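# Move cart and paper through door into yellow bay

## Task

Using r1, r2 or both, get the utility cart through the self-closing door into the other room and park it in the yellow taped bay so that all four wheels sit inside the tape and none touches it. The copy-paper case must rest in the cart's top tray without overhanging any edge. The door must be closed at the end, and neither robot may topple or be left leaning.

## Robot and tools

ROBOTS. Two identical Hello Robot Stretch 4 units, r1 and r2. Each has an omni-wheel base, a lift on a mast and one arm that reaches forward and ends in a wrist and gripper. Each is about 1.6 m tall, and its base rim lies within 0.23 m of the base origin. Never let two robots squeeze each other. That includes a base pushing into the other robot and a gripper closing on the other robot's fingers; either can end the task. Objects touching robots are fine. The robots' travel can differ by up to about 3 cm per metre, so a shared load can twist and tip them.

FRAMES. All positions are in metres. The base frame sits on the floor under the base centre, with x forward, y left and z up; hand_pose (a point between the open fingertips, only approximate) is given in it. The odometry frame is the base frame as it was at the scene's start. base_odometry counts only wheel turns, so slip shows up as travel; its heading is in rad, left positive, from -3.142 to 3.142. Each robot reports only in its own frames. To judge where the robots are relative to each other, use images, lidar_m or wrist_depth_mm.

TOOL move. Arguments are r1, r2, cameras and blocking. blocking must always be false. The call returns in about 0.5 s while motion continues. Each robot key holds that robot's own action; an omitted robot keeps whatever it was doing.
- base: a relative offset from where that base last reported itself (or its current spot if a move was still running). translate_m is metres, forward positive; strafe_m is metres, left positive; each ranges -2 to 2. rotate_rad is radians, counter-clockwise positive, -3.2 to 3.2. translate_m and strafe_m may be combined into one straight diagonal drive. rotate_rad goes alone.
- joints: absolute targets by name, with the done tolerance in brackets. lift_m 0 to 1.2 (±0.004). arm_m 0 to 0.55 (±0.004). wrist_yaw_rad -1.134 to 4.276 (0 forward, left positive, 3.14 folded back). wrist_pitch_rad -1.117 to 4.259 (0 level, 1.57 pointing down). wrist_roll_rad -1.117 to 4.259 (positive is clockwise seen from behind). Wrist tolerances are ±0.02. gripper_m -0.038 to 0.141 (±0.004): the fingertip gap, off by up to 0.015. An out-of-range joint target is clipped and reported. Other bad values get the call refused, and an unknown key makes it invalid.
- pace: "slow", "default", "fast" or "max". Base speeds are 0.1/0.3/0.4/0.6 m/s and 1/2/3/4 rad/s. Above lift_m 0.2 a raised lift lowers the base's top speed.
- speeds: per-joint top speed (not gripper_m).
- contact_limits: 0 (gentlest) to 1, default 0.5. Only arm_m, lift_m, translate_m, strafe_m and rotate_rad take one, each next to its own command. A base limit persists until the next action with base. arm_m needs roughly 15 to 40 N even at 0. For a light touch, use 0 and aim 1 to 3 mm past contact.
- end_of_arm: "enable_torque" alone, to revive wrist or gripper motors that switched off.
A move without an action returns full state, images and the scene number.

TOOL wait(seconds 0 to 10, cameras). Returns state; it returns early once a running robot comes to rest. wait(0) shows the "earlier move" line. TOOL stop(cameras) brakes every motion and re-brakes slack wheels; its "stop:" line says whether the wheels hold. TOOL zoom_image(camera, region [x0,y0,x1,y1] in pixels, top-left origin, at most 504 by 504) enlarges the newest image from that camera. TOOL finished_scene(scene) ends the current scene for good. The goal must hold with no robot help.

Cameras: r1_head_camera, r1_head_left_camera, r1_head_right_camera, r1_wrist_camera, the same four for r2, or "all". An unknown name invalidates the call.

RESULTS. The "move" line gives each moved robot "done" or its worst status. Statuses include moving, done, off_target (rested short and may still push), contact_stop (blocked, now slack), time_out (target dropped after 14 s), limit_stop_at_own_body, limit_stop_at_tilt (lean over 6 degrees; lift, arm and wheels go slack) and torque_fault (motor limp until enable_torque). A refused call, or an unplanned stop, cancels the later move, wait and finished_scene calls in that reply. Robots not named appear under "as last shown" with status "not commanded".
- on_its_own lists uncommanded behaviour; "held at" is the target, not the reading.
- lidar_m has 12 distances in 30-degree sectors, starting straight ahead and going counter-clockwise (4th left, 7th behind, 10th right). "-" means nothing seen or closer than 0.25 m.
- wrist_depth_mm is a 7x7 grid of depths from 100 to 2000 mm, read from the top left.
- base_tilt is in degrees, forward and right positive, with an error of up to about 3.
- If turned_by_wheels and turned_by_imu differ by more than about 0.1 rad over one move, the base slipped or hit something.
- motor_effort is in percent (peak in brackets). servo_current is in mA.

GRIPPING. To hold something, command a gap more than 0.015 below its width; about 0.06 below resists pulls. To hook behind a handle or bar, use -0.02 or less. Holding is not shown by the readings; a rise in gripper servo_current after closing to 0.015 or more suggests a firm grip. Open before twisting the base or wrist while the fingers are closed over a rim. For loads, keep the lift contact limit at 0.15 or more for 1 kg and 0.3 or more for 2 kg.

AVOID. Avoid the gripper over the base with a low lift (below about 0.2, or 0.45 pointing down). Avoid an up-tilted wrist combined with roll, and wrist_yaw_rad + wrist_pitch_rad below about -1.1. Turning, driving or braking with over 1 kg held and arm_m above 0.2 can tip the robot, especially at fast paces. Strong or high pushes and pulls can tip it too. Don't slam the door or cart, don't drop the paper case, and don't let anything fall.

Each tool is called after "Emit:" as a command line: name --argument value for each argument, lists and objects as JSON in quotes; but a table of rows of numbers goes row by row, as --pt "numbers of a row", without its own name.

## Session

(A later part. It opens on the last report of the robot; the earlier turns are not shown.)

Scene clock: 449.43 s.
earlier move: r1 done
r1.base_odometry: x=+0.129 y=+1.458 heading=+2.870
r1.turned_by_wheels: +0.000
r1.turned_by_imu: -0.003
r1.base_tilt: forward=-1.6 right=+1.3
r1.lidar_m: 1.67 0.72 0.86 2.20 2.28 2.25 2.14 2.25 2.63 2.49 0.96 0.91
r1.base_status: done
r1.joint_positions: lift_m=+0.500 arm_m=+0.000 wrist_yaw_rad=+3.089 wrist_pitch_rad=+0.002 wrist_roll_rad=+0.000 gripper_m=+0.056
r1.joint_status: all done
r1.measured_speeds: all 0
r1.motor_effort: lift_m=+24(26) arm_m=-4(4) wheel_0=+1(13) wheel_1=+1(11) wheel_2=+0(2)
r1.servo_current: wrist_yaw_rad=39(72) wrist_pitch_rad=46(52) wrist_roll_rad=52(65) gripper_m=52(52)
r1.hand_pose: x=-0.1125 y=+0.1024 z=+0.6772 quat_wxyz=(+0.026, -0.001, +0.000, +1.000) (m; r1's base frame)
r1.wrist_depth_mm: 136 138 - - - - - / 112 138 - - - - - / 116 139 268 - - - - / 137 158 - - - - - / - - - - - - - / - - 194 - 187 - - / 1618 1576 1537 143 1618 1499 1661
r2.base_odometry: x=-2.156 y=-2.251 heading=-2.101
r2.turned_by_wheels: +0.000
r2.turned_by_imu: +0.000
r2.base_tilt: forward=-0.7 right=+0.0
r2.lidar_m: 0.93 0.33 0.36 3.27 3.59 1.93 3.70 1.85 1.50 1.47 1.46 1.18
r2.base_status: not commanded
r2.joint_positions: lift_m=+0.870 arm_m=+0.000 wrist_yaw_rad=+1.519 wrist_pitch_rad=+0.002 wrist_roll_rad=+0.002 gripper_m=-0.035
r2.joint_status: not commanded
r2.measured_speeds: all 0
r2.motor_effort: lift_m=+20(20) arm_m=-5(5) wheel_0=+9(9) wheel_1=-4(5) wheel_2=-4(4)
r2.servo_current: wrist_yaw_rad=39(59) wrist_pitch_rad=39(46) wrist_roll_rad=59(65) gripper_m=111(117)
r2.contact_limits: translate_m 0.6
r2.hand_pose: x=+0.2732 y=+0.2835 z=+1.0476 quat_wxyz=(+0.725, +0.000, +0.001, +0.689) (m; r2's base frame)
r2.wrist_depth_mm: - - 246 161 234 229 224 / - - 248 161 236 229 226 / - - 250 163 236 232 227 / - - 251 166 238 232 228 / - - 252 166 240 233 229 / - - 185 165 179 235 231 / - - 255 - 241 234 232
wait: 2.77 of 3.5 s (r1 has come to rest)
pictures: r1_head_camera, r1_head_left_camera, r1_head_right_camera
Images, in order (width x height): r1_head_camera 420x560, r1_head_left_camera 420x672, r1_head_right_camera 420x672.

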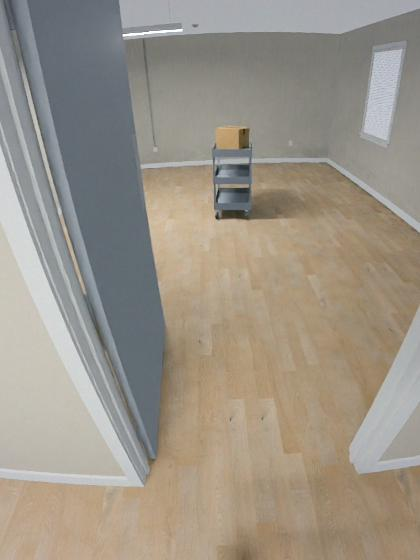

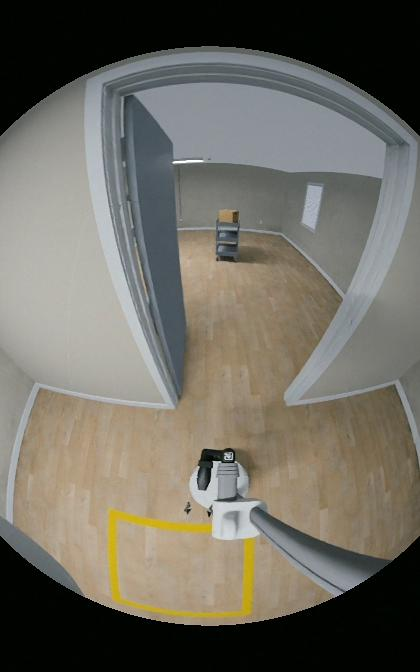

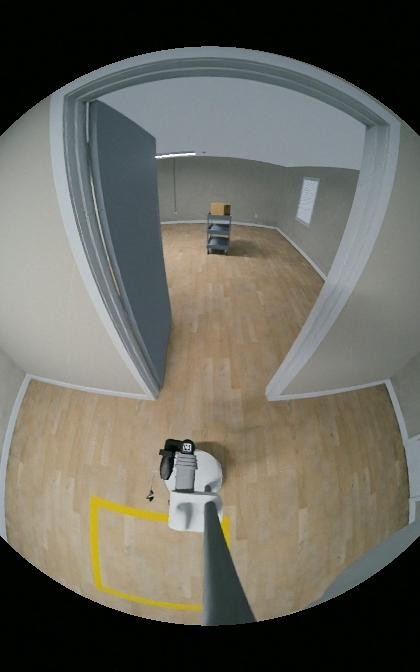

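Emit:
move --r1 '{"base":{"strafe_m":-0.12}}' --blocking false

Emit:
wait --seconds 2

Emit:
move --r1 '{"base":{"translate_m":2.0}}' --cameras '["r1_head_left_camera"]' --blocking false

Emit:
wait --seconds 8 --cameras '["r1_head_camera","r1_head_left_camera"]'

Scene clock: 466.30 s.
move: r1 moving
r1.base_odometry: x=+0.139 y=+1.493 heading=+2.870
r1.turned_by_wheels: +0.000
r1.turned_by_imu: +0.000
r1.base_tilt: forward=-1.6 right=+1.3
r1.lidar_m: 3.64 0.73 0.89 2.18 2.30 2.24 2.14 2.23 2.57 2.46 0.97 0.88
r1.base_status: strafe_m moving
r1.joint_positions: lift_m=+0.500 arm_m=+0.000 wrist_yaw_rad=+3.089 wrist_pitch_rad=+0.002 wrist_roll_rad=+0.000 gripper_m=+0.056
r1.joint_status: not commanded
r1.measured_speeds: translate_m=+0.000 strafe_m=-0.141 rotate_rad=-0.001 lift_m=+0.000 arm_m=+0.000 wrist_yaw_rad=+0.000 wrist_pitch_rad=+0.000 wrist_roll_rad=+0.000
r1.motor_effort: lift_m=+24(24) arm_m=-4(4) wheel_0=+10(12) wheel_1=-9(10) wheel_2=+0(1)
r1.servo_current: wrist_yaw_rad=52(65) wrist_pitch_rad=39(46) wrist_roll_rad=39(59) gripper_m=39(46)
r1.hand_pose: x=-0.1125 y=+0.1024 z=+0.6772 quat_wxyz=(+0.026, -0.001, +0.000, +1.000) (m; r1's base frame)
r1.wrist_depth_mm: 136 139 - - - - - / 113 139 - - - - - / 117 140 267 - - - - / 137 163 - - - - - / - - - - - - - / - - 194 - 187 - - / 1708 1499 1499 143 1618 1576 1661
r2: as last shown
r2.base_tilt: forward=-0.7 right=+0.1
r2.lidar_m: 0.93 0.33 0.35 3.27 3.59 1.93 3.68 1.86 1.48 1.47 1.47 1.17
r2.motor_effort: lift_m=+20(20) arm_m=-5(5) wheel_0=+8(8) wheel_1=-4(5) wheel_2=-4(4)
r2.servo_current: wrist_yaw_rad=46(59) wrist_pitch_rad=33(46) wrist_roll_rad=46(59) gripper_m=104(117)
r2.contact_limits: translate_m 0.6
r2.wrist_depth_mm: - - 247 161 235 229 224 / - - 248 162 236 229 226 / - - 249 163 236 231 227 / - - 250 166 239 232 228 / - - 252 165 240 234 229 / - - 186 165 178 235 231 / - - 254 - 242 233 232
pictures: none

Scene clock: 467.37 s.
earlier move: r1 done
r1.base_odometry: x=+0.161 y=+1.574 heading=+2.870
r1.turned_by_wheels: +0.000
r1.turned_by_imu: +0.000
r1.base_tilt: forward=-1.6 right=+1.3
r1.lidar_m: 3.64 0.80 0.87 2.20 2.40 2.24 2.12 2.23 2.52 2.39 0.97 0.81
r1.base_status: done
r1.joint_positions: lift_m=+0.500 arm_m=+0.000 wrist_yaw_rad=+3.089 wrist_pitch_rad=+0.002 wrist_roll_rad=+0.000 gripper_m=+0.056
r1.joint_status: not commanded
r1.measured_speeds: all 0
r1.motor_effort: lift_m=+24(24) arm_m=-4(4) wheel_0=+0(12) wheel_1=+1(10) wheel_2=+0(1)
r1.servo_current: wrist_yaw_rad=46(72) wrist_pitch_rad=46(46) wrist_roll_rad=65(65) gripper_m=39(46)
r1.hand_pose: x=-0.1125 y=+0.1024 z=+0.6772 quat_wxyz=(+0.026, -0.001, +0.000, +1.000) (m; r1's base frame)
r1.wrist_depth_mm: 136 138 - - - - - / 111 139 - - - - - / 116 139 264 - - - - / 137 156 - - - - - / - - - - - - - / - - 193 - 188 - - / 1661 1537 1537 143 1661 1499 1661
r2.base_odometry: x=-2.156 y=-2.251 heading=-2.101
r2.turned_by_wheels: +0.000
r2.turned_by_imu: +0.000
r2.base_tilt: forward=-0.7 right=+0.1
r2.lidar_m: 0.92 0.33 0.35 3.26 3.60 1.93 3.69 1.86 1.49 1.48 1.45 1.17
r2.base_status: not commanded
r2.joint_positions: lift_m=+0.870 arm_m=+0.000 wrist_yaw_rad=+1.519 wrist_pitch_rad=+0.002 wrist_roll_rad=+0.002 gripper_m=-0.035
r2.joint_status: not commanded
r2.measured_speeds: all 0
r2.motor_effort: lift_m=+20(20) arm_m=-5(5) wheel_0=+8(9) wheel_1=-4(5) wheel_2=-4(4)
r2.servo_current: wrist_yaw_rad=46(65) wrist_pitch_rad=39(46) wrist_roll_rad=52(59) gripper_m=111(117)
r2.contact_limits: translate_m 0.6
r2.hand_pose: x=+0.2732 y=+0.2835 z=+1.0476 quat_wxyz=(+0.725, +0.000, +0.001, +0.689) (m; r2's base frame)
r2.wrist_depth_mm: - - 246 160 235 229 224 / - - 247 162 236 229 226 / - - 249 163 237 231 226 / - - 250 165 238 233 229 / - - 252 166 241 234 229 / - - 185 165 179 235 231 / - - 255 - 241 234 232
wait: 1.07 of 2 s (r1 has come to rest)
pictures: none

Scene clock: 467.87 s.
move: r1 moving
r1.base_odometry: x=+0.131 y=+1.582 heading=+2.871
r1.turned_by_wheels: +0.000
r1.turned_by_imu: +0.000
r1.base_tilt: forward=-1.6 right=+1.2
r1.lidar_m: 3.61 0.78 0.84 2.12 2.41 2.28 2.18 2.26 2.53 2.39 0.88 0.82
r1.base_status: translate_m moving
r1.joint_positions: lift_m=+0.500 arm_m=+0.000 wrist_yaw_rad=+3.089 wrist_pitch_rad=+0.002 wrist_roll_rad=+0.000 gripper_m=+0.056
r1.joint_status: not commanded
r1.measured_speeds: translate_m=+0.122 strafe_m=-0.001 rotate_rad=+0.002 lift_m=+0.000 arm_m=+0.000 wrist_yaw_rad=+0.000 wrist_pitch_rad=+0.000 wrist_roll_rad=+0.000
r1.motor_effort: lift_m=+24(24) arm_m=-4(4) wheel_0=+7(8) wheel_1=+7(8) wheel_2=-8(9)
r1.servo_current: wrist_yaw_rad=46(59) wrist_pitch_rad=39(46) wrist_roll_rad=59(72) gripper_m=39(46)
r1.hand_pose: x=-0.1125 y=+0.1024 z=+0.6772 quat_wxyz=(+0.026, -0.001, +0.000, +1.000) (m; r1's base frame)
r1.wrist_depth_mm: 136 138 - - - - - / 110 139 - - - - - / 117 139 256 - - - - / 136 146 - - - - - / - - - - - - - / - - 194 - 187 - - / 1708 1499 1537 143 1576 1499 1708
r2: as last shown
r2.base_tilt: forward=-0.7 right=+0.0
r2.lidar_m: 0.94 0.32 0.35 3.27 3.60 1.92 3.69 1.86 1.50 1.48 1.45 1.18
r2.motor_effort: lift_m=+20(20) arm_m=-5(5) wheel_0=+8(8) wheel_1=-5(5) wheel_2=-4(4)
r2.servo_current: wrist_yaw_rad=33(59) wrist_pitch_rad=39(46) wrist_roll_rad=46(52) gripper_m=104(117)
r2.contact_limits: translate_m 0.6
r2.wrist_depth_mm: - - 246 162 234 229 224 / - - 248 162 236 230 227 / - - 249 163 237 231 227 / - - 250 165 239 233 228 / - - 253 166 239 234 229 / - - 186 165 179 234 231 / - - 254 - 242 233 233
pictures: r1_head_left_camera
Images, in order (width x height): r1_head_left_camera 420x672.

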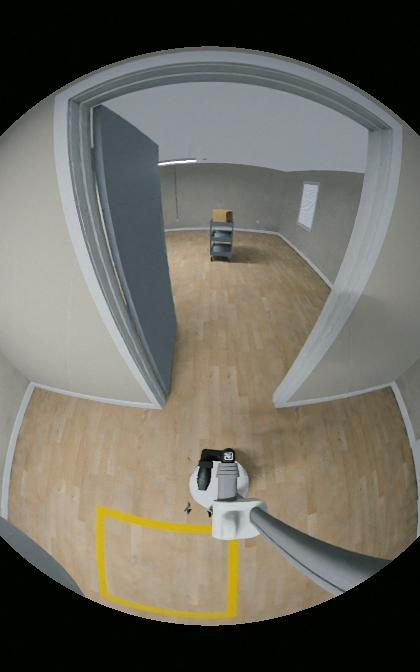

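Scene clock: 475.53 s.
earlier move: r1 done
r1.base_odometry: x=-1.766 y=+2.109 heading=+2.871
r1.turned_by_wheels: +0.000
r1.turned_by_imu: +0.000
r1.base_tilt: forward=-1.6 right=+1.2
r1.lidar_m: 1.67 3.57 2.54 0.72 0.56 0.73 - 1.25 1.68 2.31 2.38 3.17
r1.base_status: done
r1.joint_positions: lift_m=+0.500 arm_m=+0.000 wrist_yaw_rad=+3.089 wrist_pitch_rad=+0.002 wrist_roll_rad=+0.000 gripper_m=+0.056
r1.joint_status: not commanded
r1.measured_speeds: all 0
r1.motor_effort: lift_m=+24(24) arm_m=-4(4) wheel_0=+2(9) wheel_1=+0(8) wheel_2=+0(10)
r1.servo_current: wrist_yaw_rad=59(78) wrist_pitch_rad=52(52) wrist_roll_rad=33(72) gripper_m=39(52)
r1.hand_pose: x=-0.1125 y=+0.1024 z=+0.6772 quat_wxyz=(+0.026, -0.001, +0.000, +1.000) (m; r1's base frame)
r1.wrist_depth_mm: 136 138 - - - - - / 113 139 - - - - - / 117 140 271 - - - - / 137 161 - - - - - / - - - - - - - / - - 193 - 187 - - / - 1255 1576 153 1281 - -
r2.base_odometry: x=-2.156 y=-2.251 heading=-2.101
r2.turned_by_wheels: +0.000
r2.turned_by_imu: +0.001
r2.base_tilt: forward=-0.7 right=+0.1
r2.lidar_m: 0.95 0.33 0.36 0.72 3.56 1.93 3.70 1.84 1.50 1.47 1.47 1.17
r2.base_status: not commanded
r2.joint_positions: lift_m=+0.870 arm_m=+0.000 wrist_yaw_rad=+1.519 wrist_pitch_rad=+0.002 wrist_roll_rad=+0.002 gripper_m=-0.035
r2.joint_status: not commanded
r2.measured_speeds: all 0
r2.motor_effort: lift_m=+20(20) arm_m=-5(5) wheel_0=+8(9) wheel_1=-4(5) wheel_2=-4(5)
r2.servo_current: wrist_yaw_rad=39(59) wrist_pitch_rad=33(52) wrist_roll_rad=46(65) gripper_m=111(117)
r2.contact_limits: translate_m 0.6
r2.hand_pose: x=+0.2732 y=+0.2835 z=+1.0476 quat_wxyz=(+0.725, +0.000, +0.001, +0.689) (m; r2's base frame)
r2.wrist_depth_mm: - - 247 161 234 229 224 / - - 248 161 236 230 225 / - - 250 163 237 231 227 / - - 250 166 237 232 227 / - - 252 166 240 234 229 / - - 186 165 178 235 231 / - - 254 - 242 234 231
wait: 7.67 of 8 s (r1 has come to rest)
pictures: r1_head_camera, r1_head_left_camera
Images, in order (width x height): r1_head_camera 420x560, r1_head_left_camera 420x672.

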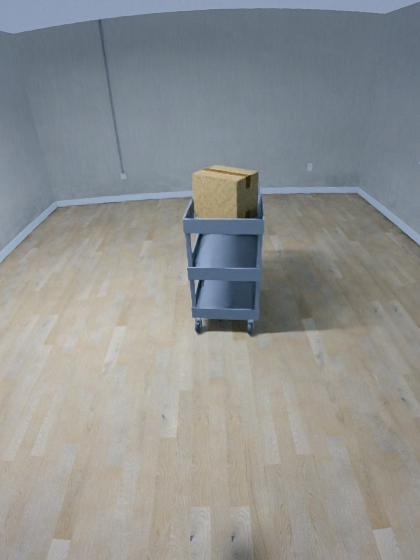

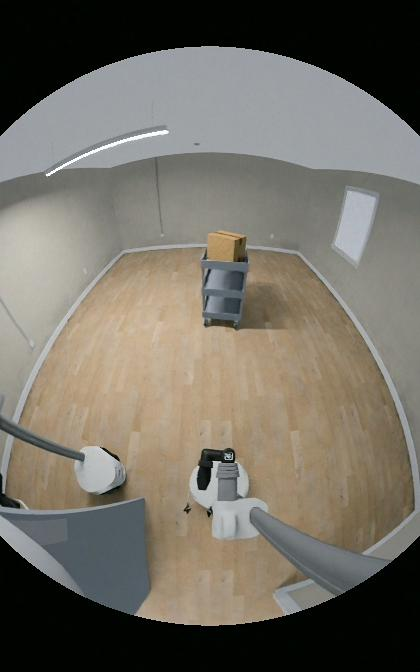

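Emit:
move --r1 '{"base":{"strafe_m":-0.8}}' --blocking false

Emit:
wait --seconds 5

Emit:
move --r1 '{"base":{"translate_m":1.6},"joints":{"lift_m":0.686}}' --blocking false

Emit:
wait --seconds 8 --cameras '["r1_head_camera","r1_head_left_camera"]'

Scene clock: 486.67 s.
move: r1 moving
r1.base_odometry: x=-1.756 y=+2.144 heading=+2.870
r1.turned_by_wheels: +0.000
r1.turned_by_imu: -0.001
r1.base_tilt: forward=-1.6 right=+1.3
r1.lidar_m: 1.64 3.66 2.55 0.76 0.60 0.76 - 1.23 1.66 2.27 2.32 3.11
r1.base_status: strafe_m moving
r1.joint_positions: lift_m=+0.500 arm_m=+0.000 wrist_yaw_rad=+3.089 wrist_pitch_rad=+0.002 wrist_roll_rad=+0.000 gripper_m=+0.056
r1.joint_status: not commanded
r1.measured_speeds: translate_m=+0.000 strafe_m=-0.140 rotate_rad=+0.003 lift_m=+0.000 arm_m=+0.000 wrist_yaw_rad=+0.000 wrist_pitch_rad=+0.000 wrist_roll_rad=+0.000
r1.motor_effort: lift_m=+24(24) arm_m=-4(4) wheel_0=+9(11) wheel_1=-7(10) wheel_2=+0(2)
r1.servo_current: wrist_yaw_rad=52(72) wrist_pitch_rad=46(52) wrist_roll_rad=52(59) gripper_m=46(46)
r1.hand_pose: x=-0.1125 y=+0.1024 z=+0.6772 quat_wxyz=(+0.026, -0.001, +0.000, +1.000) (m; r1's base frame)
r1.wrist_depth_mm: 136 139 - - - - - / 113 139 - - - - - / 118 140 272 - - - - / 137 162 - - - - - / - - - - - - - / - - 193 - 187 - - / - 1255 1537 153 1308 - -
r2: as last shown
r2.turned_by_imu: +0.000
r2.base_tilt: forward=-0.7 right=+0.0
r2.lidar_m: 0.92 0.33 0.35 0.76 3.59 1.92 3.69 1.88 1.50 1.47 1.42 1.14
r2.motor_effort: lift_m=+20(20) arm_m=-5(5) wheel_0=+8(9) wheel_1=-4(5) wheel_2=-4(4)
r2.servo_current: wrist_yaw_rad=52(59) wrist_pitch_rad=46(46) wrist_roll_rad=52(52) gripper_m=111(117)
r2.contact_limits: translate_m 0.6
r2.wrist_depth_mm: - - 246 160 236 229 224 / - - 248 162 236 229 226 / - - 249 163 236 231 226 / - - 251 166 239 231 228 / - - 251 166 240 233 229 / - - 185 165 179 235 231 / - - 254 - 242 234 232
pictures: none

Scene clock: 490.17 s.
earlier move: r1 done
r1.base_odometry: x=-1.551 y=+2.880 heading=+2.870
r1.turned_by_wheels: +0.000
r1.turned_by_imu: -0.005
r1.base_tilt: forward=-1.6 right=+1.3
r1.lidar_m: 2.10 1.73 3.39 1.33 1.37 1.82 1.14 1.16 1.58 1.51 1.54 2.06
r1.base_status: done
r1.joint_positions: lift_m=+0.500 arm_m=+0.000 wrist_yaw_rad=+3.089 wrist_pitch_rad=+0.002 wrist_roll_rad=+0.000 gripper_m=+0.056
r1.joint_status: not commanded
r1.measured_speeds: all 0
r1.motor_effort: lift_m=+24(24) arm_m=-4(4) wheel_0=+1(11) wheel_1=-1(10) wheel_2=-1(2)
r1.servo_current: wrist_yaw_rad=52(72) wrist_pitch_rad=52(52) wrist_roll_rad=46(59) gripper_m=46(52)
r1.hand_pose: x=-0.1125 y=+0.1024 z=+0.6772 quat_wxyz=(+0.026, -0.001, +0.000, +1.000) (m; r1's base frame)
r1.wrist_depth_mm: 136 138 - - - - - / 112 139 - - - - - / 117 139 224 - - - - / 137 162 - 1366 - - - / - - - 1366 - - - / - - 190 1366 187 - - / - 140 178 137 1618 1499 1576
r2.base_odometry: x=-2.156 y=-2.251 heading=-2.101
r2.turned_by_wheels: +0.000
r2.turned_by_imu: +0.000
r2.base_tilt: forward=-0.7 right=+0.0
r2.lidar_m: 0.92 0.33 0.33 1.52 3.58 1.92 3.68 1.86 1.48 1.48 1.46 1.18
r2.base_status: not commanded
r2.joint_positions: lift_m=+0.870 arm_m=+0.000 wrist_yaw_rad=+1.519 wrist_pitch_rad=+0.002 wrist_roll_rad=+0.002 gripper_m=-0.035
r2.joint_status: not commanded
r2.measured_speeds: all 0
r2.motor_effort: lift_m=+20(20) arm_m=-5(5) wheel_0=+8(9) wheel_1=-5(5) wheel_2=-4(4)
r2.servo_current: wrist_yaw_rad=46(59) wrist_pitch_rad=39(46) wrist_roll_rad=46(59) gripper_m=111(124)
r2.contact_limits: translate_m 0.6
r2.hand_pose: x=+0.2732 y=+0.2835 z=+1.0476 quat_wxyz=(+0.725, +0.000, +0.001, +0.689) (m; r2's base frame)
r2.wrist_depth_mm: - - 246 160 234 230 224 / - - 247 162 236 230 225 / - - 250 163 237 231 226 / - - 250 165 237 232 228 / - - 252 166 240 234 229 / - - 185 165 179 234 231 / - - 254 - 242 234 231
wait: 3.50 of 5 s (r1 has come to rest)
pictures: none

Scene clock: 490.67 s.
move: r1 moving
r1.base_odometry: x=-1.582 y=+2.888 heading=+2.871
r1.turned_by_wheels: +0.000
r1.turned_by_imu: +0.000
r1.base_tilt: forward=-1.6 right=+1.3
r1.lidar_m: 2.09 1.71 3.39 1.36 1.37 1.80 1.16 1.22 1.58 1.50 1.55 2.07
r1.base_status: translate_m moving
r1.joint_positions: lift_m=+0.537 arm_m=+0.000 wrist_yaw_rad=+3.089 wrist_pitch_rad=+0.002 wrist_roll_rad=+0.000 gripper_m=+0.056
r1.joint_status: lift_m moving
r1.measured_speeds: translate_m=+0.120 strafe_m=+0.000 rotate_rad=+0.005 lift_m=+0.146 arm_m=+0.000 wrist_yaw_rad=+0.000 wrist_pitch_rad=+0.000 wrist_roll_rad=+0.000
r1.motor_effort: lift_m=+27(27) arm_m=-4(4) wheel_0=+5(8) wheel_1=+6(7) wheel_2=-8(9)
r1.servo_current: wrist_yaw_rad=46(59) wrist_pitch_rad=39(52) wrist_roll_rad=59(59) gripper_m=46(46)
r1.hand_pose: x=-0.1125 y=+0.1024 z=+0.7150 quat_wxyz=(+0.026, -0.001, +0.000, +1.000) (m; r1's base frame)
r1.wrist_depth_mm: 136 138 - - - - - / 111 139 - 1397 - - - / 115 139 217 1366 - - - / 137 152 253 - - - - / - - - - - - - / - - 190 - 187 - - / - 140 - 137 1661 1537 1661
r2: as last shown
r2.lidar_m: 0.91 0.32 0.36 1.50 3.57 1.90 3.68 1.89 1.51 1.49 1.48 1.17
r2.motor_effort: lift_m=+20(20) arm_m=-5(5) wheel_0=+8(9) wheel_1=-4(5) wheel_2=-4(4)
r2.servo_current: wrist_yaw_rad=59(59) wrist_pitch_rad=39(46) wrist_roll_rad=39(52) gripper_m=117(117)
r2.contact_limits: translate_m 0.6
r2.wrist_depth_mm: - - 246 161 234 230 224 / - - 248 162 236 229 225 / - - 249 163 236 231 227 / - - 250 166 238 233 228 / - - 252 165 240 234 229 / - - 185 165 179 234 231 / - - 255 - 242 235 232
pictures: none

Scene clock: 497.00 s.
earlier move: r1 done
r1.base_odometry: x=-3.093 y=+3.308 heading=+2.871
r1.turned_by_wheels: +0.000
r1.turned_by_imu: +0.001
r1.base_tilt: forward=-1.6 right=+1.3
r1.lidar_m: 3.03 0.75 0.58 0.55 2.18 2.19 2.75 2.18 1.54 1.43 1.47 1.96
r1.base_status: done
r1.joint_positions: lift_m=+0.686 arm_m=+0.000 wrist_yaw_rad=+3.089 wrist_pitch_rad=+0.002 wrist_roll_rad=+0.000 gripper_m=+0.056
r1.joint_status: all done
r1.measured_speeds: all 0
r1.motor_effort: lift_m=+24(28) arm_m=-4(4) wheel_0=+2(9) wheel_1=+0(7) wheel_2=+2(10)
r1.servo_current: wrist_yaw_rad=52(72) wrist_pitch_rad=39(52) wrist_roll_rad=59(72) gripper_m=39(52)
r1.hand_pose: x=-0.1125 y=+0.1024 z=+0.8632 quat_wxyz=(+0.026, -0.001, +0.000, +1.000) (m; r1's base frame)
r1.wrist_depth_mm: 136 138 - - - - - / 113 139 - - - - - / 118 139 272 - - - - / 137 162 - - - - - / - - - - - - - / - - 194 - 188 - - / - 1921 1863 153 - 1808 1808
r2.base_odometry: x=-2.156 y=-2.251 heading=-2.101
r2.turned_by_wheels: +0.000
r2.turned_by_imu: +0.001
r2.base_tilt: forward=-0.7 right=+0.0
r2.lidar_m: 0.95 0.35 0.37 3.27 2.22 1.92 3.71 1.87 1.49 1.46 1.45 1.19
r2.base_status: not commanded
r2.joint_positions: lift_m=+0.870 arm_m=+0.000 wrist_yaw_rad=+1.519 wrist_pitch_rad=+0.002 wrist_roll_rad=+0.002 gripper_m=-0.035
r2.joint_status: not commanded
r2.measured_speeds: all 0
r2.motor_effort: lift_m=+20(20) arm_m=-5(5) wheel_0=+8(9) wheel_1=-4(5) wheel_2=-4(5)
r2.servo_current: wrist_yaw_rad=52(59) wrist_pitch_rad=33(46) wrist_roll_rad=59(59) gripper_m=111(124)
r2.contact_limits: translate_m 0.6
r2.hand_pose: x=+0.2732 y=+0.2835 z=+1.0476 quat_wxyz=(+0.725, +0.000, +0.001, +0.689) (m; r2's base frame)
r2.wrist_depth_mm: - - 246 160 235 229 223 / - - 247 162 236 229 226 / - - 249 163 236 230 226 / - - 251 165 238 233 228 / - - 252 166 239 234 229 / - - 186 165 179 234 232 / - - 255 - 241 233 232
wait: 6.33 of 8 s (r1 has come to rest)
pictures: r1_head_camera, r1_head_left_camera
Images, in order (width x height): r1_head_camera 420x560, r1_head_left_camera 420x672.

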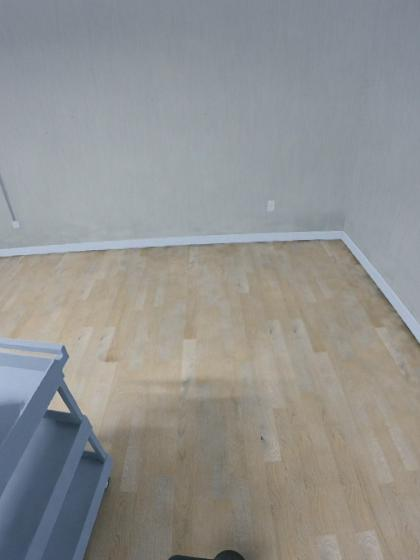

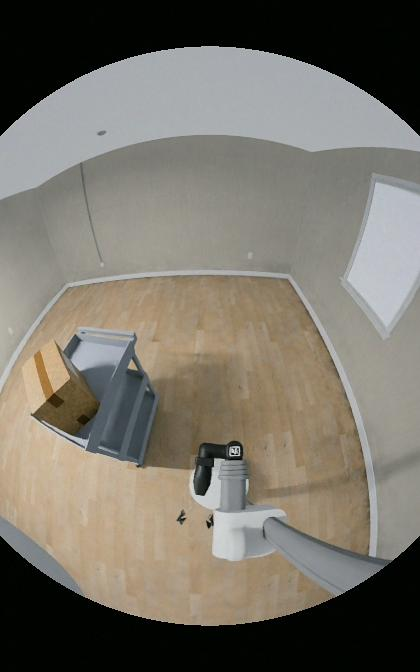

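Emit:
move --r1 '{"base":{"translate_m":1.45}}' --blocking false

Emit:
wait --seconds 7

Emit:
move --r1 '{"base":{"rotate_rad":3.14},"joints":{"wrist_yaw_rad":0,"wrist_roll_rad":1.57,"gripper_m":0.12}}' --blocking false

Emit:
wait --seconds 1.8

Emit:
wait --seconds 2 --cameras '["r1_head_camera","r1_head_left_camera","r1_wrist_camera"]'

Scene clock: 503.90 s.
move: r1 moving
r1.base_odometry: x=-3.123 y=+3.316 heading=+2.871
r1.turned_by_wheels: +0.000
r1.turned_by_imu: +0.000
r1.base_tilt: forward=-1.6 right=+1.2
r1.lidar_m: 3.01 0.76 0.56 0.55 2.20 2.21 2.79 2.18 1.50 1.42 1.48 1.95
r1.base_status: translate_m moving
r1.joint_positions: lift_m=+0.686 arm_m=+0.000 wrist_yaw_rad=+3.089 wrist_pitch_rad=+0.002 wrist_roll_rad=+0.000 gripper_m=+0.056
r1.joint_status: not commanded
r1.measured_speeds: translate_m=+0.121 strafe_m=+0.000 rotate_rad=+0.004 lift_m=+0.000 arm_m=+0.000 wrist_yaw_rad=+0.000 wrist_pitch_rad=+0.000 wrist_roll_rad=+0.000
r1.motor_effort: lift_m=+24(24) arm_m=-4(4) wheel_0=+8(9) wheel_1=+6(7) wheel_2=-8(9)
r1.servo_current: wrist_yaw_rad=52(65) wrist_pitch_rad=46(46) wrist_roll_rad=39(72) gripper_m=46(46)
r1.hand_pose: x=-0.1125 y=+0.1024 z=+0.8632 quat_wxyz=(+0.026, -0.001, +0.000, +1.000) (m; r1's base frame)
r1.wrist_depth_mm: - 138 - - - - - / 112 139 - - - - - / 116 139 259 - - - - / 137 156 - - - - - / - - - - - - - / - - 193 - 187 - - / - 1863 1921 153 - 1863 1863
r2: as last shown
r2.turned_by_imu: +0.000
r2.base_tilt: forward=-0.6 right=+0.1
r2.lidar_m: 0.90 0.34 0.35 3.27 2.21 1.95 3.69 1.85 1.48 1.48 1.48 1.17
r2.motor_effort: lift_m=+20(20) arm_m=-5(5) wheel_0=+8(8) wheel_1=-4(5) wheel_2=-4(4)
r2.servo_current: wrist_yaw_rad=52(59) wrist_pitch_rad=39(46) wrist_roll_rad=52(52) gripper_m=111(117)
r2.contact_limits: translate_m 0.6
r2.wrist_depth_mm: - - 246 161 235 229 224 / - - 247 162 235 229 226 / - - 248 163 236 231 227 / - - 251 166 238 232 228 / - - 253 166 240 234 229 / - - 186 165 179 234 231 / - - 254 - 242 234 231
pictures: none

Scene clock: 509.73 s.
earlier move: r1 done
r1.base_odometry: x=-4.490 y=+3.695 heading=+2.871
r1.turned_by_wheels: +0.000
r1.turned_by_imu: +0.000
r1.base_tilt: forward=-1.6 right=+1.3
r1.lidar_m: 1.59 1.64 2.18 3.33 0.94 0.86 - 2.11 1.41 1.34 1.43 1.70
r1.base_status: done
r1.joint_positions: lift_m=+0.686 arm_m=+0.000 wrist_yaw_rad=+3.089 wrist_pitch_rad=+0.002 wrist_roll_rad=+0.000 gripper_m=+0.056
r1.joint_status: not commanded
r1.measured_speeds: all 0
r1.motor_effort: lift_m=+24(24) arm_m=-4(4) wheel_0=+2(9) wheel_1=+2(8) wheel_2=+0(11)
r1.servo_current: wrist_yaw_rad=59(72) wrist_pitch_rad=46(52) wrist_roll_rad=39(72) gripper_m=46(46)
r1.hand_pose: x=-0.1125 y=+0.1024 z=+0.8632 quat_wxyz=(+0.026, -0.001, +0.000, +1.000) (m; r1's base frame)
r1.wrist_depth_mm: 137 138 - - - - - / 113 139 - - - - - / 118 139 272 - - 1255 - / 137 161 - - - 1205 - / - - - - - - - / - - 193 - 187 - - / - 1921 1863 153 - - -
r2.base_odometry: x=-2.156 y=-2.251 heading=-2.101
r2.turned_by_wheels: +0.000
r2.turned_by_imu: +0.001
r2.base_tilt: forward=-0.7 right=+0.1
r2.lidar_m: 0.87 0.34 0.35 3.28 3.61 1.92 3.66 1.84 1.50 1.48 1.46 1.16
r2.base_status: not commanded
r2.joint_positions: lift_m=+0.870 arm_m=+0.000 wrist_yaw_rad=+1.519 wrist_pitch_rad=+0.002 wrist_roll_rad=+0.002 gripper_m=-0.035
r2.joint_status: not commanded
r2.measured_speeds: all 0
r2.motor_effort: lift_m=+20(20) arm_m=-5(6) wheel_0=+8(9) wheel_1=-4(5) wheel_2=-4(5)
r2.servo_current: wrist_yaw_rad=52(59) wrist_pitch_rad=39(46) wrist_roll_rad=39(65) gripper_m=111(117)
r2.contact_limits: translate_m 0.6
r2.hand_pose: x=+0.2732 y=+0.2835 z=+1.0476 quat_wxyz=(+0.725, +0.000, +0.001, +0.689) (m; r2's base frame)
r2.wrist_depth_mm: - - 247 161 235 229 225 / - - 248 162 235 230 226 / - - 250 163 236 232 227 / - - 250 166 238 233 228 / - - 252 166 240 234 229 / - - 186 165 179 234 230 / - - 254 - 242 233 232
wait: 5.83 of 7 s (r1 has come to rest)
pictures: none

Scene clock: 510.23 s.
move: r1 moving
r1.base_odometry: x=-4.490 y=+3.695 heading=+3.123
r1.turned_by_wheels: +0.252
r1.turned_by_imu: +0.252
r1.base_tilt: forward=-1.6 right=+1.2
r1.lidar_m: 1.60 1.79 2.96 3.34 0.87 1.08 3.19 1.71 1.34 1.35 1.53 1.60
r1.base_status: rotate_rad moving
r1.joint_positions: lift_m=+0.686 arm_m=+0.000 wrist_yaw_rad=+2.503 wrist_pitch_rad=+0.002 wrist_roll_rad=+0.580 gripper_m=+0.075
r1.joint_status: wrist_yaw_rad moving; wrist_roll_rad moving; gripper_m moving
r1.measured_speeds: translate_m=+0.000 strafe_m=+0.001 rotate_rad=+0.976 lift_m=+0.000 arm_m=+0.000 wrist_yaw_rad=-1.820 wrist_pitch_rad=+0.000 wrist_roll_rad=+1.818
r1.motor_effort: lift_m=+24(24) arm_m=-4(4) wheel_0=-6(10) wheel_1=-7(8) wheel_2=-6(7)
r1.servo_current: wrist_yaw_rad=72(104) wrist_pitch_rad=39(52) wrist_roll_rad=72(111) gripper_m=72(78)
r1.hand_pose: x=-0.0084 y=+0.2422 z=+0.8632 quat_wxyz=(+0.301, +0.089, +0.272, +0.910) (m; r1's base frame)
r1.wrist_depth_mm: - - - - - - - / - - - - - - - / - - - 1308 - - - / - - - 1308 - - - / - - - - - 1078 1808 / - - 196 - 188 1863 1464 / - - - 151 - - 1160
r2: as last shown
r2.turned_by_imu: +0.000
r2.base_tilt: forward=-0.6 right=+0.0
r2.lidar_m: 0.92 0.33 0.35 3.25 3.59 1.94 3.73 1.87 1.50 1.47 1.44 1.18
r2.motor_effort: lift_m=+20(20) arm_m=-5(5) wheel_0=+8(8) wheel_1=-5(5) wheel_2=-4(4)
r2.servo_current: wrist_yaw_rad=59(59) wrist_pitch_rad=46(46) wrist_roll_rad=46(52) gripper_m=104(117)
r2.contact_limits: translate_m 0.6
r2.wrist_depth_mm: - - 245 161 235 230 224 / - - 249 162 236 230 225 / - - 249 163 236 231 226 / - - 250 166 238 232 228 / - - 252 166 240 234 229 / - - 185 164 179 234 231 / - - 254 - 242 234 231
pictures: none

Scene clock: 512.03 s.
earlier move: r1 moving
r1.base_odometry: x=-4.490 y=+3.695 heading=-0.344
r1.turned_by_wheels: +2.817
r1.turned_by_imu: +2.832
r1.base_tilt: forward=-1.6 right=+1.3
r1.lidar_m: 3.83 2.30 1.47 1.34 1.35 1.74 1.60 1.63 2.04 3.35 1.01 0.86
r1.base_status: rotate_rad moving
r1.joint_positions: lift_m=+0.686 arm_m=+0.000 wrist_yaw_rad=+0.003 wrist_pitch_rad=+0.002 wrist_roll_rad=+1.568 gripper_m=+0.120
r1.joint_status: wrist_yaw_rad moving; wrist_roll_rad moving; the others done
r1.measured_speeds: translate_m=+0.001 strafe_m=+0.000 rotate_rad=+0.560 lift_m=+0.000 arm_m=+0.000 wrist_yaw_rad=+0.000 wrist_pitch_rad=+0.000 wrist_roll_rad=+0.000
r1.motor_effort: lift_m=+24(24) arm_m=-4(4) wheel_0=-1(10) wheel_1=+1(9) wheel_2=-1(9)
r1.servo_current: wrist_yaw_rad=46(137) wrist_pitch_rad=39(52) wrist_roll_rad=39(111) gripper_m=46(98)
r1.hand_pose: x=+0.4596 y=-0.0866 z=+0.8632 quat_wxyz=(+0.708, +0.706, +0.002, +0.000) (m; r1's base frame)
r1.wrist_depth_mm: - - 931 891 - - - / - - - - - 1708 1160 / - - - - - 1756 1229 / - - - - - 1756 1229 / - - - - - 1756 1255 / - - - - - 214 1255 / - - - 145 - 1983 1255
r2.base_odometry: x=-2.156 y=-2.251 heading=-2.101
r2.turned_by_wheels: +0.000
r2.turned_by_imu: +0.000
r2.base_tilt: forward=-0.7 right=+0.0
r2.lidar_m: 0.96 0.32 0.36 3.27 3.59 1.92 3.69 1.84 1.48 1.48 1.46 1.16
r2.base_status: not commanded
r2.joint_positions: lift_m=+0.870 arm_m=+0.000 wrist_yaw_rad=+1.519 wrist_pitch_rad=+0.002 wrist_roll_rad=+0.002 gripper_m=-0.035
r2.joint_status: not commanded
r2.measured_speeds: all 0
r2.motor_effort: lift_m=+20(20) arm_m=-5(5) wheel_0=+8(9) wheel_1=-4(5) wheel_2=-4(4)
r2.servo_current: wrist_yaw_rad=52(59) wrist_pitch_rad=39(46) wrist_roll_rad=39(59) gripper_m=111(117)
r2.contact_limits: translate_m 0.6
r2.hand_pose: x=+0.2732 y=+0.2835 z=+1.0476 quat_wxyz=(+0.725, +0.000, +0.001, +0.689) (m; r2's base frame)
r2.wrist_depth_mm: - - 245 160 234 229 224 / - - 248 162 235 229 226 / - - 249 163 236 231 227 / - - 250 166 238 232 228 / - - 253 166 241 233 229 / - - 185 164 178 235 231 / - - 254 - 242 234 231
wait: 1.80 s; no rest
pictures: none

Scene clock: 512.60 s.
earlier move: r1 done
r1.base_odometry: x=-4.490 y=+3.695 heading=-0.273
r1.turned_by_wheels: +0.071
r1.turned_by_imu: +0.072
r1.base_tilt: forward=-1.6 right=+1.3
r1.lidar_m: 4.18 2.11 1.41 1.32 1.40 1.69 1.59 1.65 2.17 3.37 1.00 0.87
r1.base_status: done
r1.joint_positions: lift_m=+0.686 arm_m=+0.000 wrist_yaw_rad=+0.003 wrist_pitch_rad=+0.002 wrist_roll_rad=+1.568 gripper_m=+0.120
r1.joint_status: all done
r1.measured_speeds: all 0
r1.motor_effort: lift_m=+24(24) arm_m=-4(4) wheel_0=-3(10) wheel_1=-1(9) wheel_2=-1(9)
r1.servo_current: wrist_yaw_rad=65(137) wrist_pitch_rad=39(52) wrist_roll_rad=39(111) gripper_m=46(98)
r1.hand_pose: x=+0.4596 y=-0.0866 z=+0.8632 quat_wxyz=(+0.708, +0.706, +0.002, +0.000) (m; r1's base frame)
r1.wrist_depth_mm: - - - - - 1618 1138 / - - - - - 1756 1255 / - - - - - 1863 1205 / - - - - - 1756 1229 / - - - - - 1756 1229 / - - - - - 213 1255 / - - - 145 - 1921 1281
r2.base_odometry: x=-2.156 y=-2.251 heading=-2.101
r2.turned_by_wheels: +0.000
r2.turned_by_imu: +0.000
r2.base_tilt: forward=-0.6 right=+0.1
r2.lidar_m: 0.92 0.34 0.35 3.26 3.58 1.92 3.71 1.86 1.51 1.47 1.45 1.18
r2.base_status: not commanded
r2.joint_positions: lift_m=+0.870 arm_m=+0.000 wrist_yaw_rad=+1.519 wrist_pitch_rad=+0.002 wrist_roll_rad=+0.002 gripper_m=-0.035
r2.joint_status: not commanded
r2.measured_speeds: all 0
r2.motor_effort: lift_m=+20(20) arm_m=-5(5) wheel_0=+8(9) wheel_1=-4(5) wheel_2=-4(4)
r2.servo_current: wrist_yaw_rad=39(59) wrist_pitch_rad=39(46) wrist_roll_rad=39(59) gripper_m=111(117)
r2.contact_limits: translate_m 0.6
r2.hand_pose: x=+0.2732 y=+0.2835 z=+1.0476 quat_wxyz=(+0.725, +0.000, +0.001, +0.689) (m; r2's base frame)
r2.wrist_depth_mm: - - 246 161 235 229 224 / - - 248 162 235 229 225 / - - 250 163 237 231 226 / - - 251 166 239 232 228 / - - 252 166 240 233 229 / - - 185 165 179 234 231 / - - 255 - 242 234 231
wait: 0.57 of 2 s (r1 has come to rest)
pictures: r1_head_camera, r1_head_left_camera, r1_wrist_camera
Images, in order (width x height): r1_head_camera 420x560, r1_head_left_camera 420x672, r1_wrist_camera 616x392.

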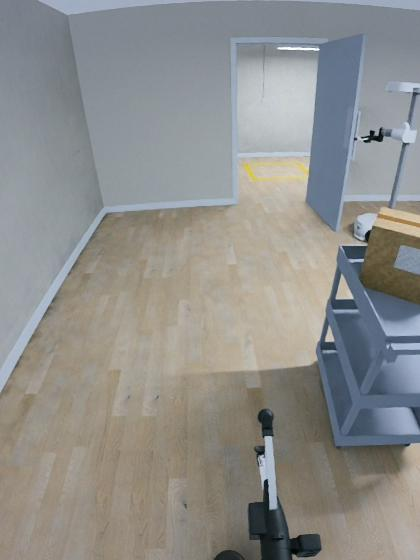

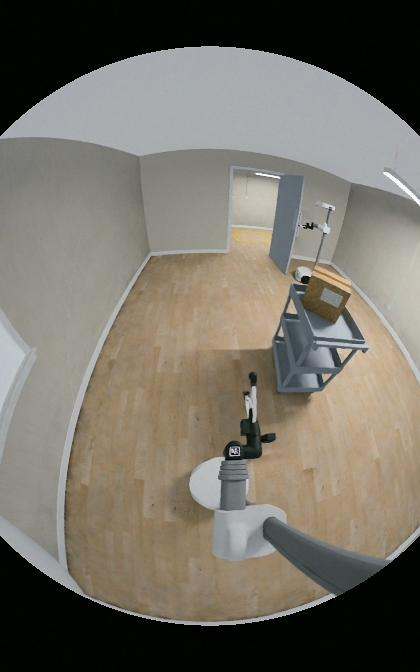

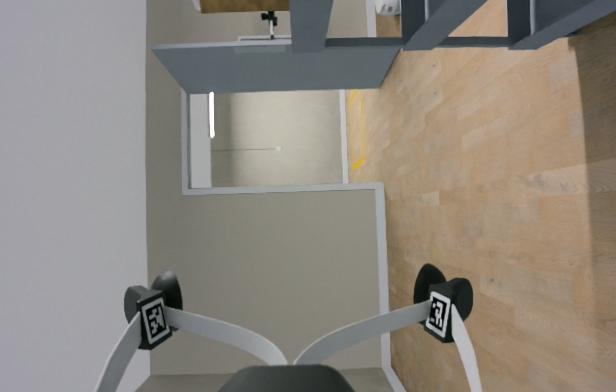

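Emit:
move --r1 '{"base":{"strafe_m":-0.72,"translate_m":-0.12}}' --blocking false

Emit:
wait --seconds 5 --cameras '["r1_head_camera","r1_head_left_camera","r1_wrist_camera"]'

Scene clock: 518.80 s.
move: r1 moving
r1.base_odometry: x=-4.504 y=+3.665 heading=-0.272
r1.turned_by_wheels: +0.000
r1.turned_by_imu: +0.000
r1.base_tilt: forward=-1.5 right=+1.3
r1.lidar_m: 4.18 2.14 1.45 1.34 1.45 1.68 1.58 1.63 2.16 3.33 1.00 0.83
r1.base_status: translate_m moving; strafe_m moving
r1.joint_positions: lift_m=+0.686 arm_m=+0.000 wrist_yaw_rad=+0.003 wrist_pitch_rad=+0.002 wrist_roll_rad=+1.568 gripper_m=+0.120
r1.joint_status: not commanded
r1.measured_speeds: translate_m=-0.021 strafe_m=-0.127 rotate_rad=+0.002 lift_m=+0.000 arm_m=+0.000 wrist_yaw_rad=+0.000 wrist_pitch_rad=+0.000 wrist_roll_rad=+0.000
r1.motor_effort: lift_m=+24(24) arm_m=-4(4) wheel_0=+9(9) wheel_1=-10(10) wheel_2=+4(4)
r1.servo_current: wrist_yaw_rad=33(59) wrist_pitch_rad=39(52) wrist_roll_rad=52(65) gripper_m=33(46)
r1.hand_pose: x=+0.4596 y=-0.0866 z=+0.8632 quat_wxyz=(+0.708, +0.706, +0.002, +0.000) (m; r1's base frame)
r1.wrist_depth_mm: - - - 991 - 1160 - / - - - - - 1756 1229 / - - - - - 1808 1229 / - - - - - 1756 1229 / - - - - - 1808 1255 / - - - - - 213 1255 / - - - 145 - 1983 1229
r2: as last shown
r2.base_tilt: forward=-0.6 right=+0.0
r2.lidar_m: 0.91 0.34 0.36 3.26 3.62 1.94 3.69 1.87 1.48 1.48 1.47 1.18
r2.servo_current: wrist_yaw_rad=46(52) wrist_pitch_rad=33(46) wrist_roll_rad=46(59) gripper_m=117(117)
r2.contact_limits: translate_m 0.6
r2.wrist_depth_mm: - - 247 161 235 229 224 / - - 247 162 236 229 225 / - - 249 163 236 231 227 / - - 250 166 237 233 229 / - - 253 166 239 234 229 / - - 186 164 179 234 231 / - - 254 - 242 234 232
pictures: none

Scene clock: 522.13 s.
earlier move: r1 done
r1.base_odometry: x=-4.799 y=+3.034 heading=-0.272
r1.turned_by_wheels: +0.000
r1.turned_by_imu: -0.005
r1.base_tilt: forward=-1.6 right=+1.3
r1.lidar_m: 0.79 3.19 2.17 2.05 2.13 1.52 1.42 1.47 1.95 2.66 2.71 0.80
r1.base_status: done
r1.joint_positions: lift_m=+0.686 arm_m=+0.000 wrist_yaw_rad=+0.003 wrist_pitch_rad=+0.002 wrist_roll_rad=+1.568 gripper_m=+0.120
r1.joint_status: not commanded
r1.measured_speeds: all 0
r1.motor_effort: lift_m=+24(24) arm_m=-4(4) wheel_0=+1(10) wheel_1=+0(11) wheel_2=+1(5)
r1.servo_current: wrist_yaw_rad=39(72) wrist_pitch_rad=39(52) wrist_roll_rad=59(65) gripper_m=46(46)
r1.hand_pose: x=+0.4596 y=-0.0866 z=+0.8632 quat_wxyz=(+0.708, +0.706, +0.002, +0.000) (m; r1's base frame)
r1.wrist_depth_mm: - - - - - 1708 1255 / - - - - - 1708 1205 / - - - - - 1430 1098 / - - 946 627 - 634 - / - - 917 627 - 640 - / - - 960 946 193 213 - / - - - 145 - - 1205
r2.base_odometry: x=-2.156 y=-2.251 heading=-2.101
r2.turned_by_wheels: +0.000
r2.turned_by_imu: +0.000
r2.base_tilt: forward=-0.7 right=+0.0
r2.lidar_m: 0.90 0.33 0.33 3.23 3.61 1.93 3.71 1.87 1.51 1.48 1.46 1.16
r2.base_status: not commanded
r2.joint_positions: lift_m=+0.870 arm_m=+0.000 wrist_yaw_rad=+1.519 wrist_pitch_rad=+0.002 wrist_roll_rad=+0.002 gripper_m=-0.035
r2.joint_status: not commanded
r2.measured_speeds: all 0
r2.motor_effort: lift_m=+20(20) arm_m=-5(6) wheel_0=+8(9) wheel_1=-4(5) wheel_2=-4(5)
r2.servo_current: wrist_yaw_rad=46(59) wrist_pitch_rad=39(46) wrist_roll_rad=52(59) gripper_m=111(117)
r2.contact_limits: translate_m 0.6
r2.hand_pose: x=+0.2732 y=+0.2835 z=+1.0476 quat_wxyz=(+0.725, +0.000, +0.001, +0.689) (m; r2's base frame)
r2.wrist_depth_mm: - - 246 161 235 229 224 / - - 247 161 235 229 226 / - - 249 163 236 231 226 / - - 251 166 238 232 228 / - - 253 166 240 233 229 / - - 185 165 179 234 230 / - - 255 - 242 234 232
wait: 3.33 of 5 s (r1 has come to rest)
pictures: r1_head_camera, r1_head_left_camera, r1_wrist_camera
Images, in order (width x height): r1_head_camera 420x560, r1_head_left_camera 420x672, r1_wrist_camera 616x392.

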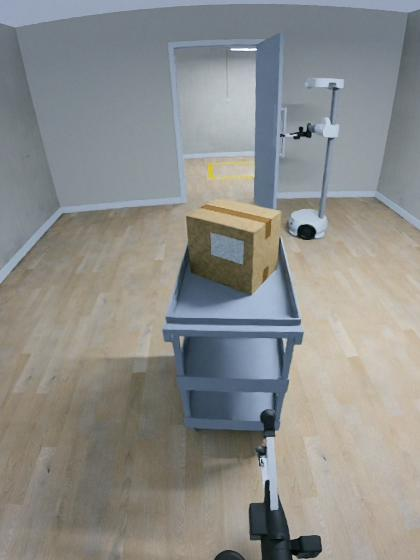

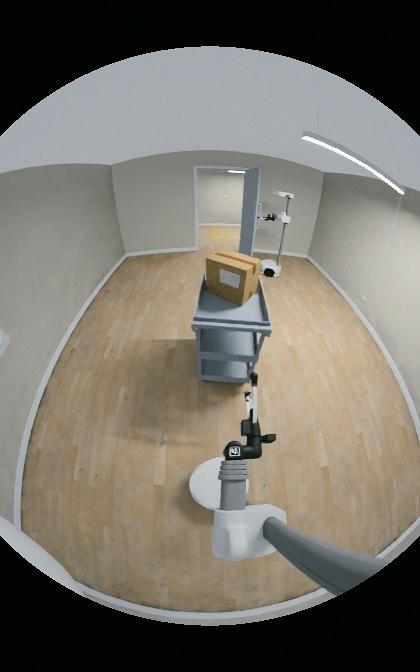

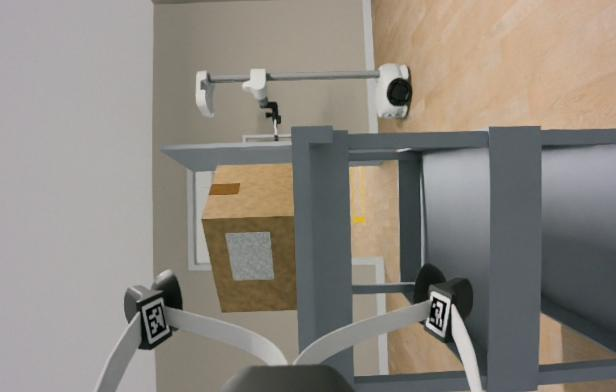

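Emit:
move --r1 '{"base":{"translate_m":0.3}}' --blocking false

Emit:
wait --seconds 3 --cameras '["r1_wrist_camera"]'

Scene clock: 529.53 s.
move: r1 moving
r1.base_odometry: x=-4.769 y=+3.026 heading=-0.272
r1.turned_by_wheels: +0.000
r1.turned_by_imu: +0.000
r1.base_tilt: forward=-1.5 right=+1.3
r1.lidar_m: 0.75 3.17 2.18 2.03 2.13 1.57 1.46 1.51 2.00 2.65 2.71 0.75
r1.base_status: translate_m moving
r1.joint_positions: lift_m=+0.686 arm_m=+0.000 wrist_yaw_rad=+0.003 wrist_pitch_rad=+0.002 wrist_roll_rad=+1.568 gripper_m=+0.120
r1.joint_status: not commanded
r1.measured_speeds: translate_m=+0.123 strafe_m=+0.001 rotate_rad=-0.001 lift_m=+0.000 arm_m=+0.000 wrist_yaw_rad=+0.000 wrist_pitch_rad=+0.000 wrist_roll_rad=+0.000
r1.motor_effort: lift_m=+24(24) arm_m=-4(4) wheel_0=+7(7) wheel_1=+7(7) wheel_2=-8(9)
r1.servo_current: wrist_yaw_rad=46(65) wrist_pitch_rad=39(39) wrist_roll_rad=72(72) gripper_m=39(46)
r1.hand_pose: x=+0.4596 y=-0.0866 z=+0.8632 quat_wxyz=(+0.708, +0.706, +0.002, +0.000) (m; r1's base frame)
r1.wrist_depth_mm: - - - - - 1756 1229 / - - - - - 1708 1205 / - - - - - 1808 609 / - - 931 597 - - 609 / - - 878 609 - - 603 / - - 917 946 192 201 621 / - - - 145 - - 1138
r2: as last shown
r2.base_tilt: forward=-0.7 right=+0.1
r2.lidar_m: 0.90 0.33 0.37 3.26 3.61 1.95 3.70 1.85 1.50 1.47 1.47 1.18
r2.motor_effort: lift_m=+20(20) arm_m=-5(5) wheel_0=+8(9) wheel_1=-4(5) wheel_2=-4(4)
r2.servo_current: wrist_yaw_rad=46(52) wrist_pitch_rad=46(46) wrist_roll_rad=46(65) gripper_m=111(111)
r2.contact_limits: translate_m 0.6
r2.wrist_depth_mm: - - 246 161 235 229 224 / - - 248 162 236 229 225 / - - 249 163 236 231 226 / - - 250 165 238 232 228 / - - 252 166 240 234 229 / - - 186 165 178 235 232 / - - 255 - 242 233 231
pictures: none

Scene clock: 531.50 s.
earlier move: r1 done
r1.base_odometry: x=-4.510 y=+2.954 heading=-0.272
r1.turned_by_wheels: +0.000
r1.turned_by_imu: +0.000
r1.base_tilt: forward=-1.6 right=+1.2
r1.lidar_m: 0.47 0.52 2.23 2.03 2.14 1.86 1.73 1.76 2.37 2.64 2.69 0.51
r1.base_status: done
r1.joint_positions: lift_m=+0.686 arm_m=+0.000 wrist_yaw_rad=+0.003 wrist_pitch_rad=+0.002 wrist_roll_rad=+1.568 gripper_m=+0.120
r1.joint_status: not commanded
r1.measured_speeds: all 0
r1.motor_effort: lift_m=+24(24) arm_m=-4(4) wheel_0=+4(9) wheel_1=+1(8) wheel_2=+0(10)
r1.servo_current: wrist_yaw_rad=39(72) wrist_pitch_rad=39(52) wrist_roll_rad=52(72) gripper_m=39(46)
r1.hand_pose: x=+0.4596 y=-0.0866 z=+0.8632 quat_wxyz=(+0.708, +0.706, +0.002, +0.000) (m; r1's base frame)
r1.wrist_depth_mm: - - - - - 1708 1205 / - - - 264 329 332 334 / - - - 676 327 - - / - - 603 549 330 - - / - - 574 559 334 - - / - - 621 274 191 197 - / - - - 145 - - -
r2.base_odometry: x=-2.156 y=-2.251 heading=-2.101
r2.turned_by_wheels: +0.000
r2.turned_by_imu: +0.000
r2.base_tilt: forward=-0.7 right=+0.1
r2.lidar_m: 0.96 0.31 0.37 3.26 3.63 1.92 3.69 1.86 1.50 1.47 1.44 1.18
r2.base_status: not commanded
r2.joint_positions: lift_m=+0.870 arm_m=+0.000 wrist_yaw_rad=+1.519 wrist_pitch_rad=+0.002 wrist_roll_rad=+0.002 gripper_m=-0.035
r2.joint_status: not commanded
r2.measured_speeds: all 0
r2.motor_effort: lift_m=+20(20) arm_m=-5(5) wheel_0=+8(9) wheel_1=-5(5) wheel_2=-4(4)
r2.servo_current: wrist_yaw_rad=46(59) wrist_pitch_rad=39(46) wrist_roll_rad=39(65) gripper_m=104(117)
r2.contact_limits: translate_m 0.6
r2.hand_pose: x=+0.2732 y=+0.2835 z=+1.0476 quat_wxyz=(+0.725, +0.000, +0.001, +0.689) (m; r2's base frame)
r2.wrist_depth_mm: - - 246 161 236 229 224 / - - 248 162 236 229 226 / - - 249 163 237 231 228 / - - 250 165 238 233 229 / - - 252 166 239 233 229 / - - 185 165 179 234 230 / - - 255 - 241 234 232
wait: 1.97 of 3 s (r1 has come to rest)
pictures: r1_wrist_camera
Images, in order (width x height): r1_wrist_camera 616x392.

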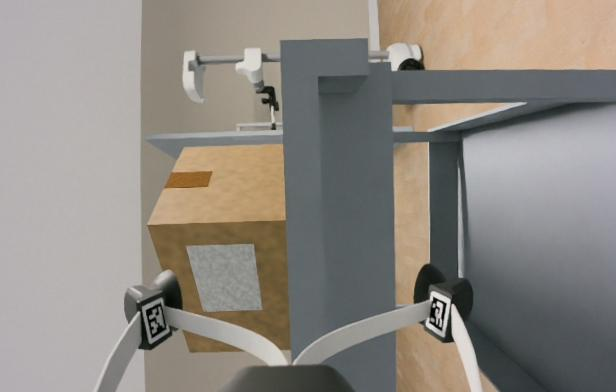

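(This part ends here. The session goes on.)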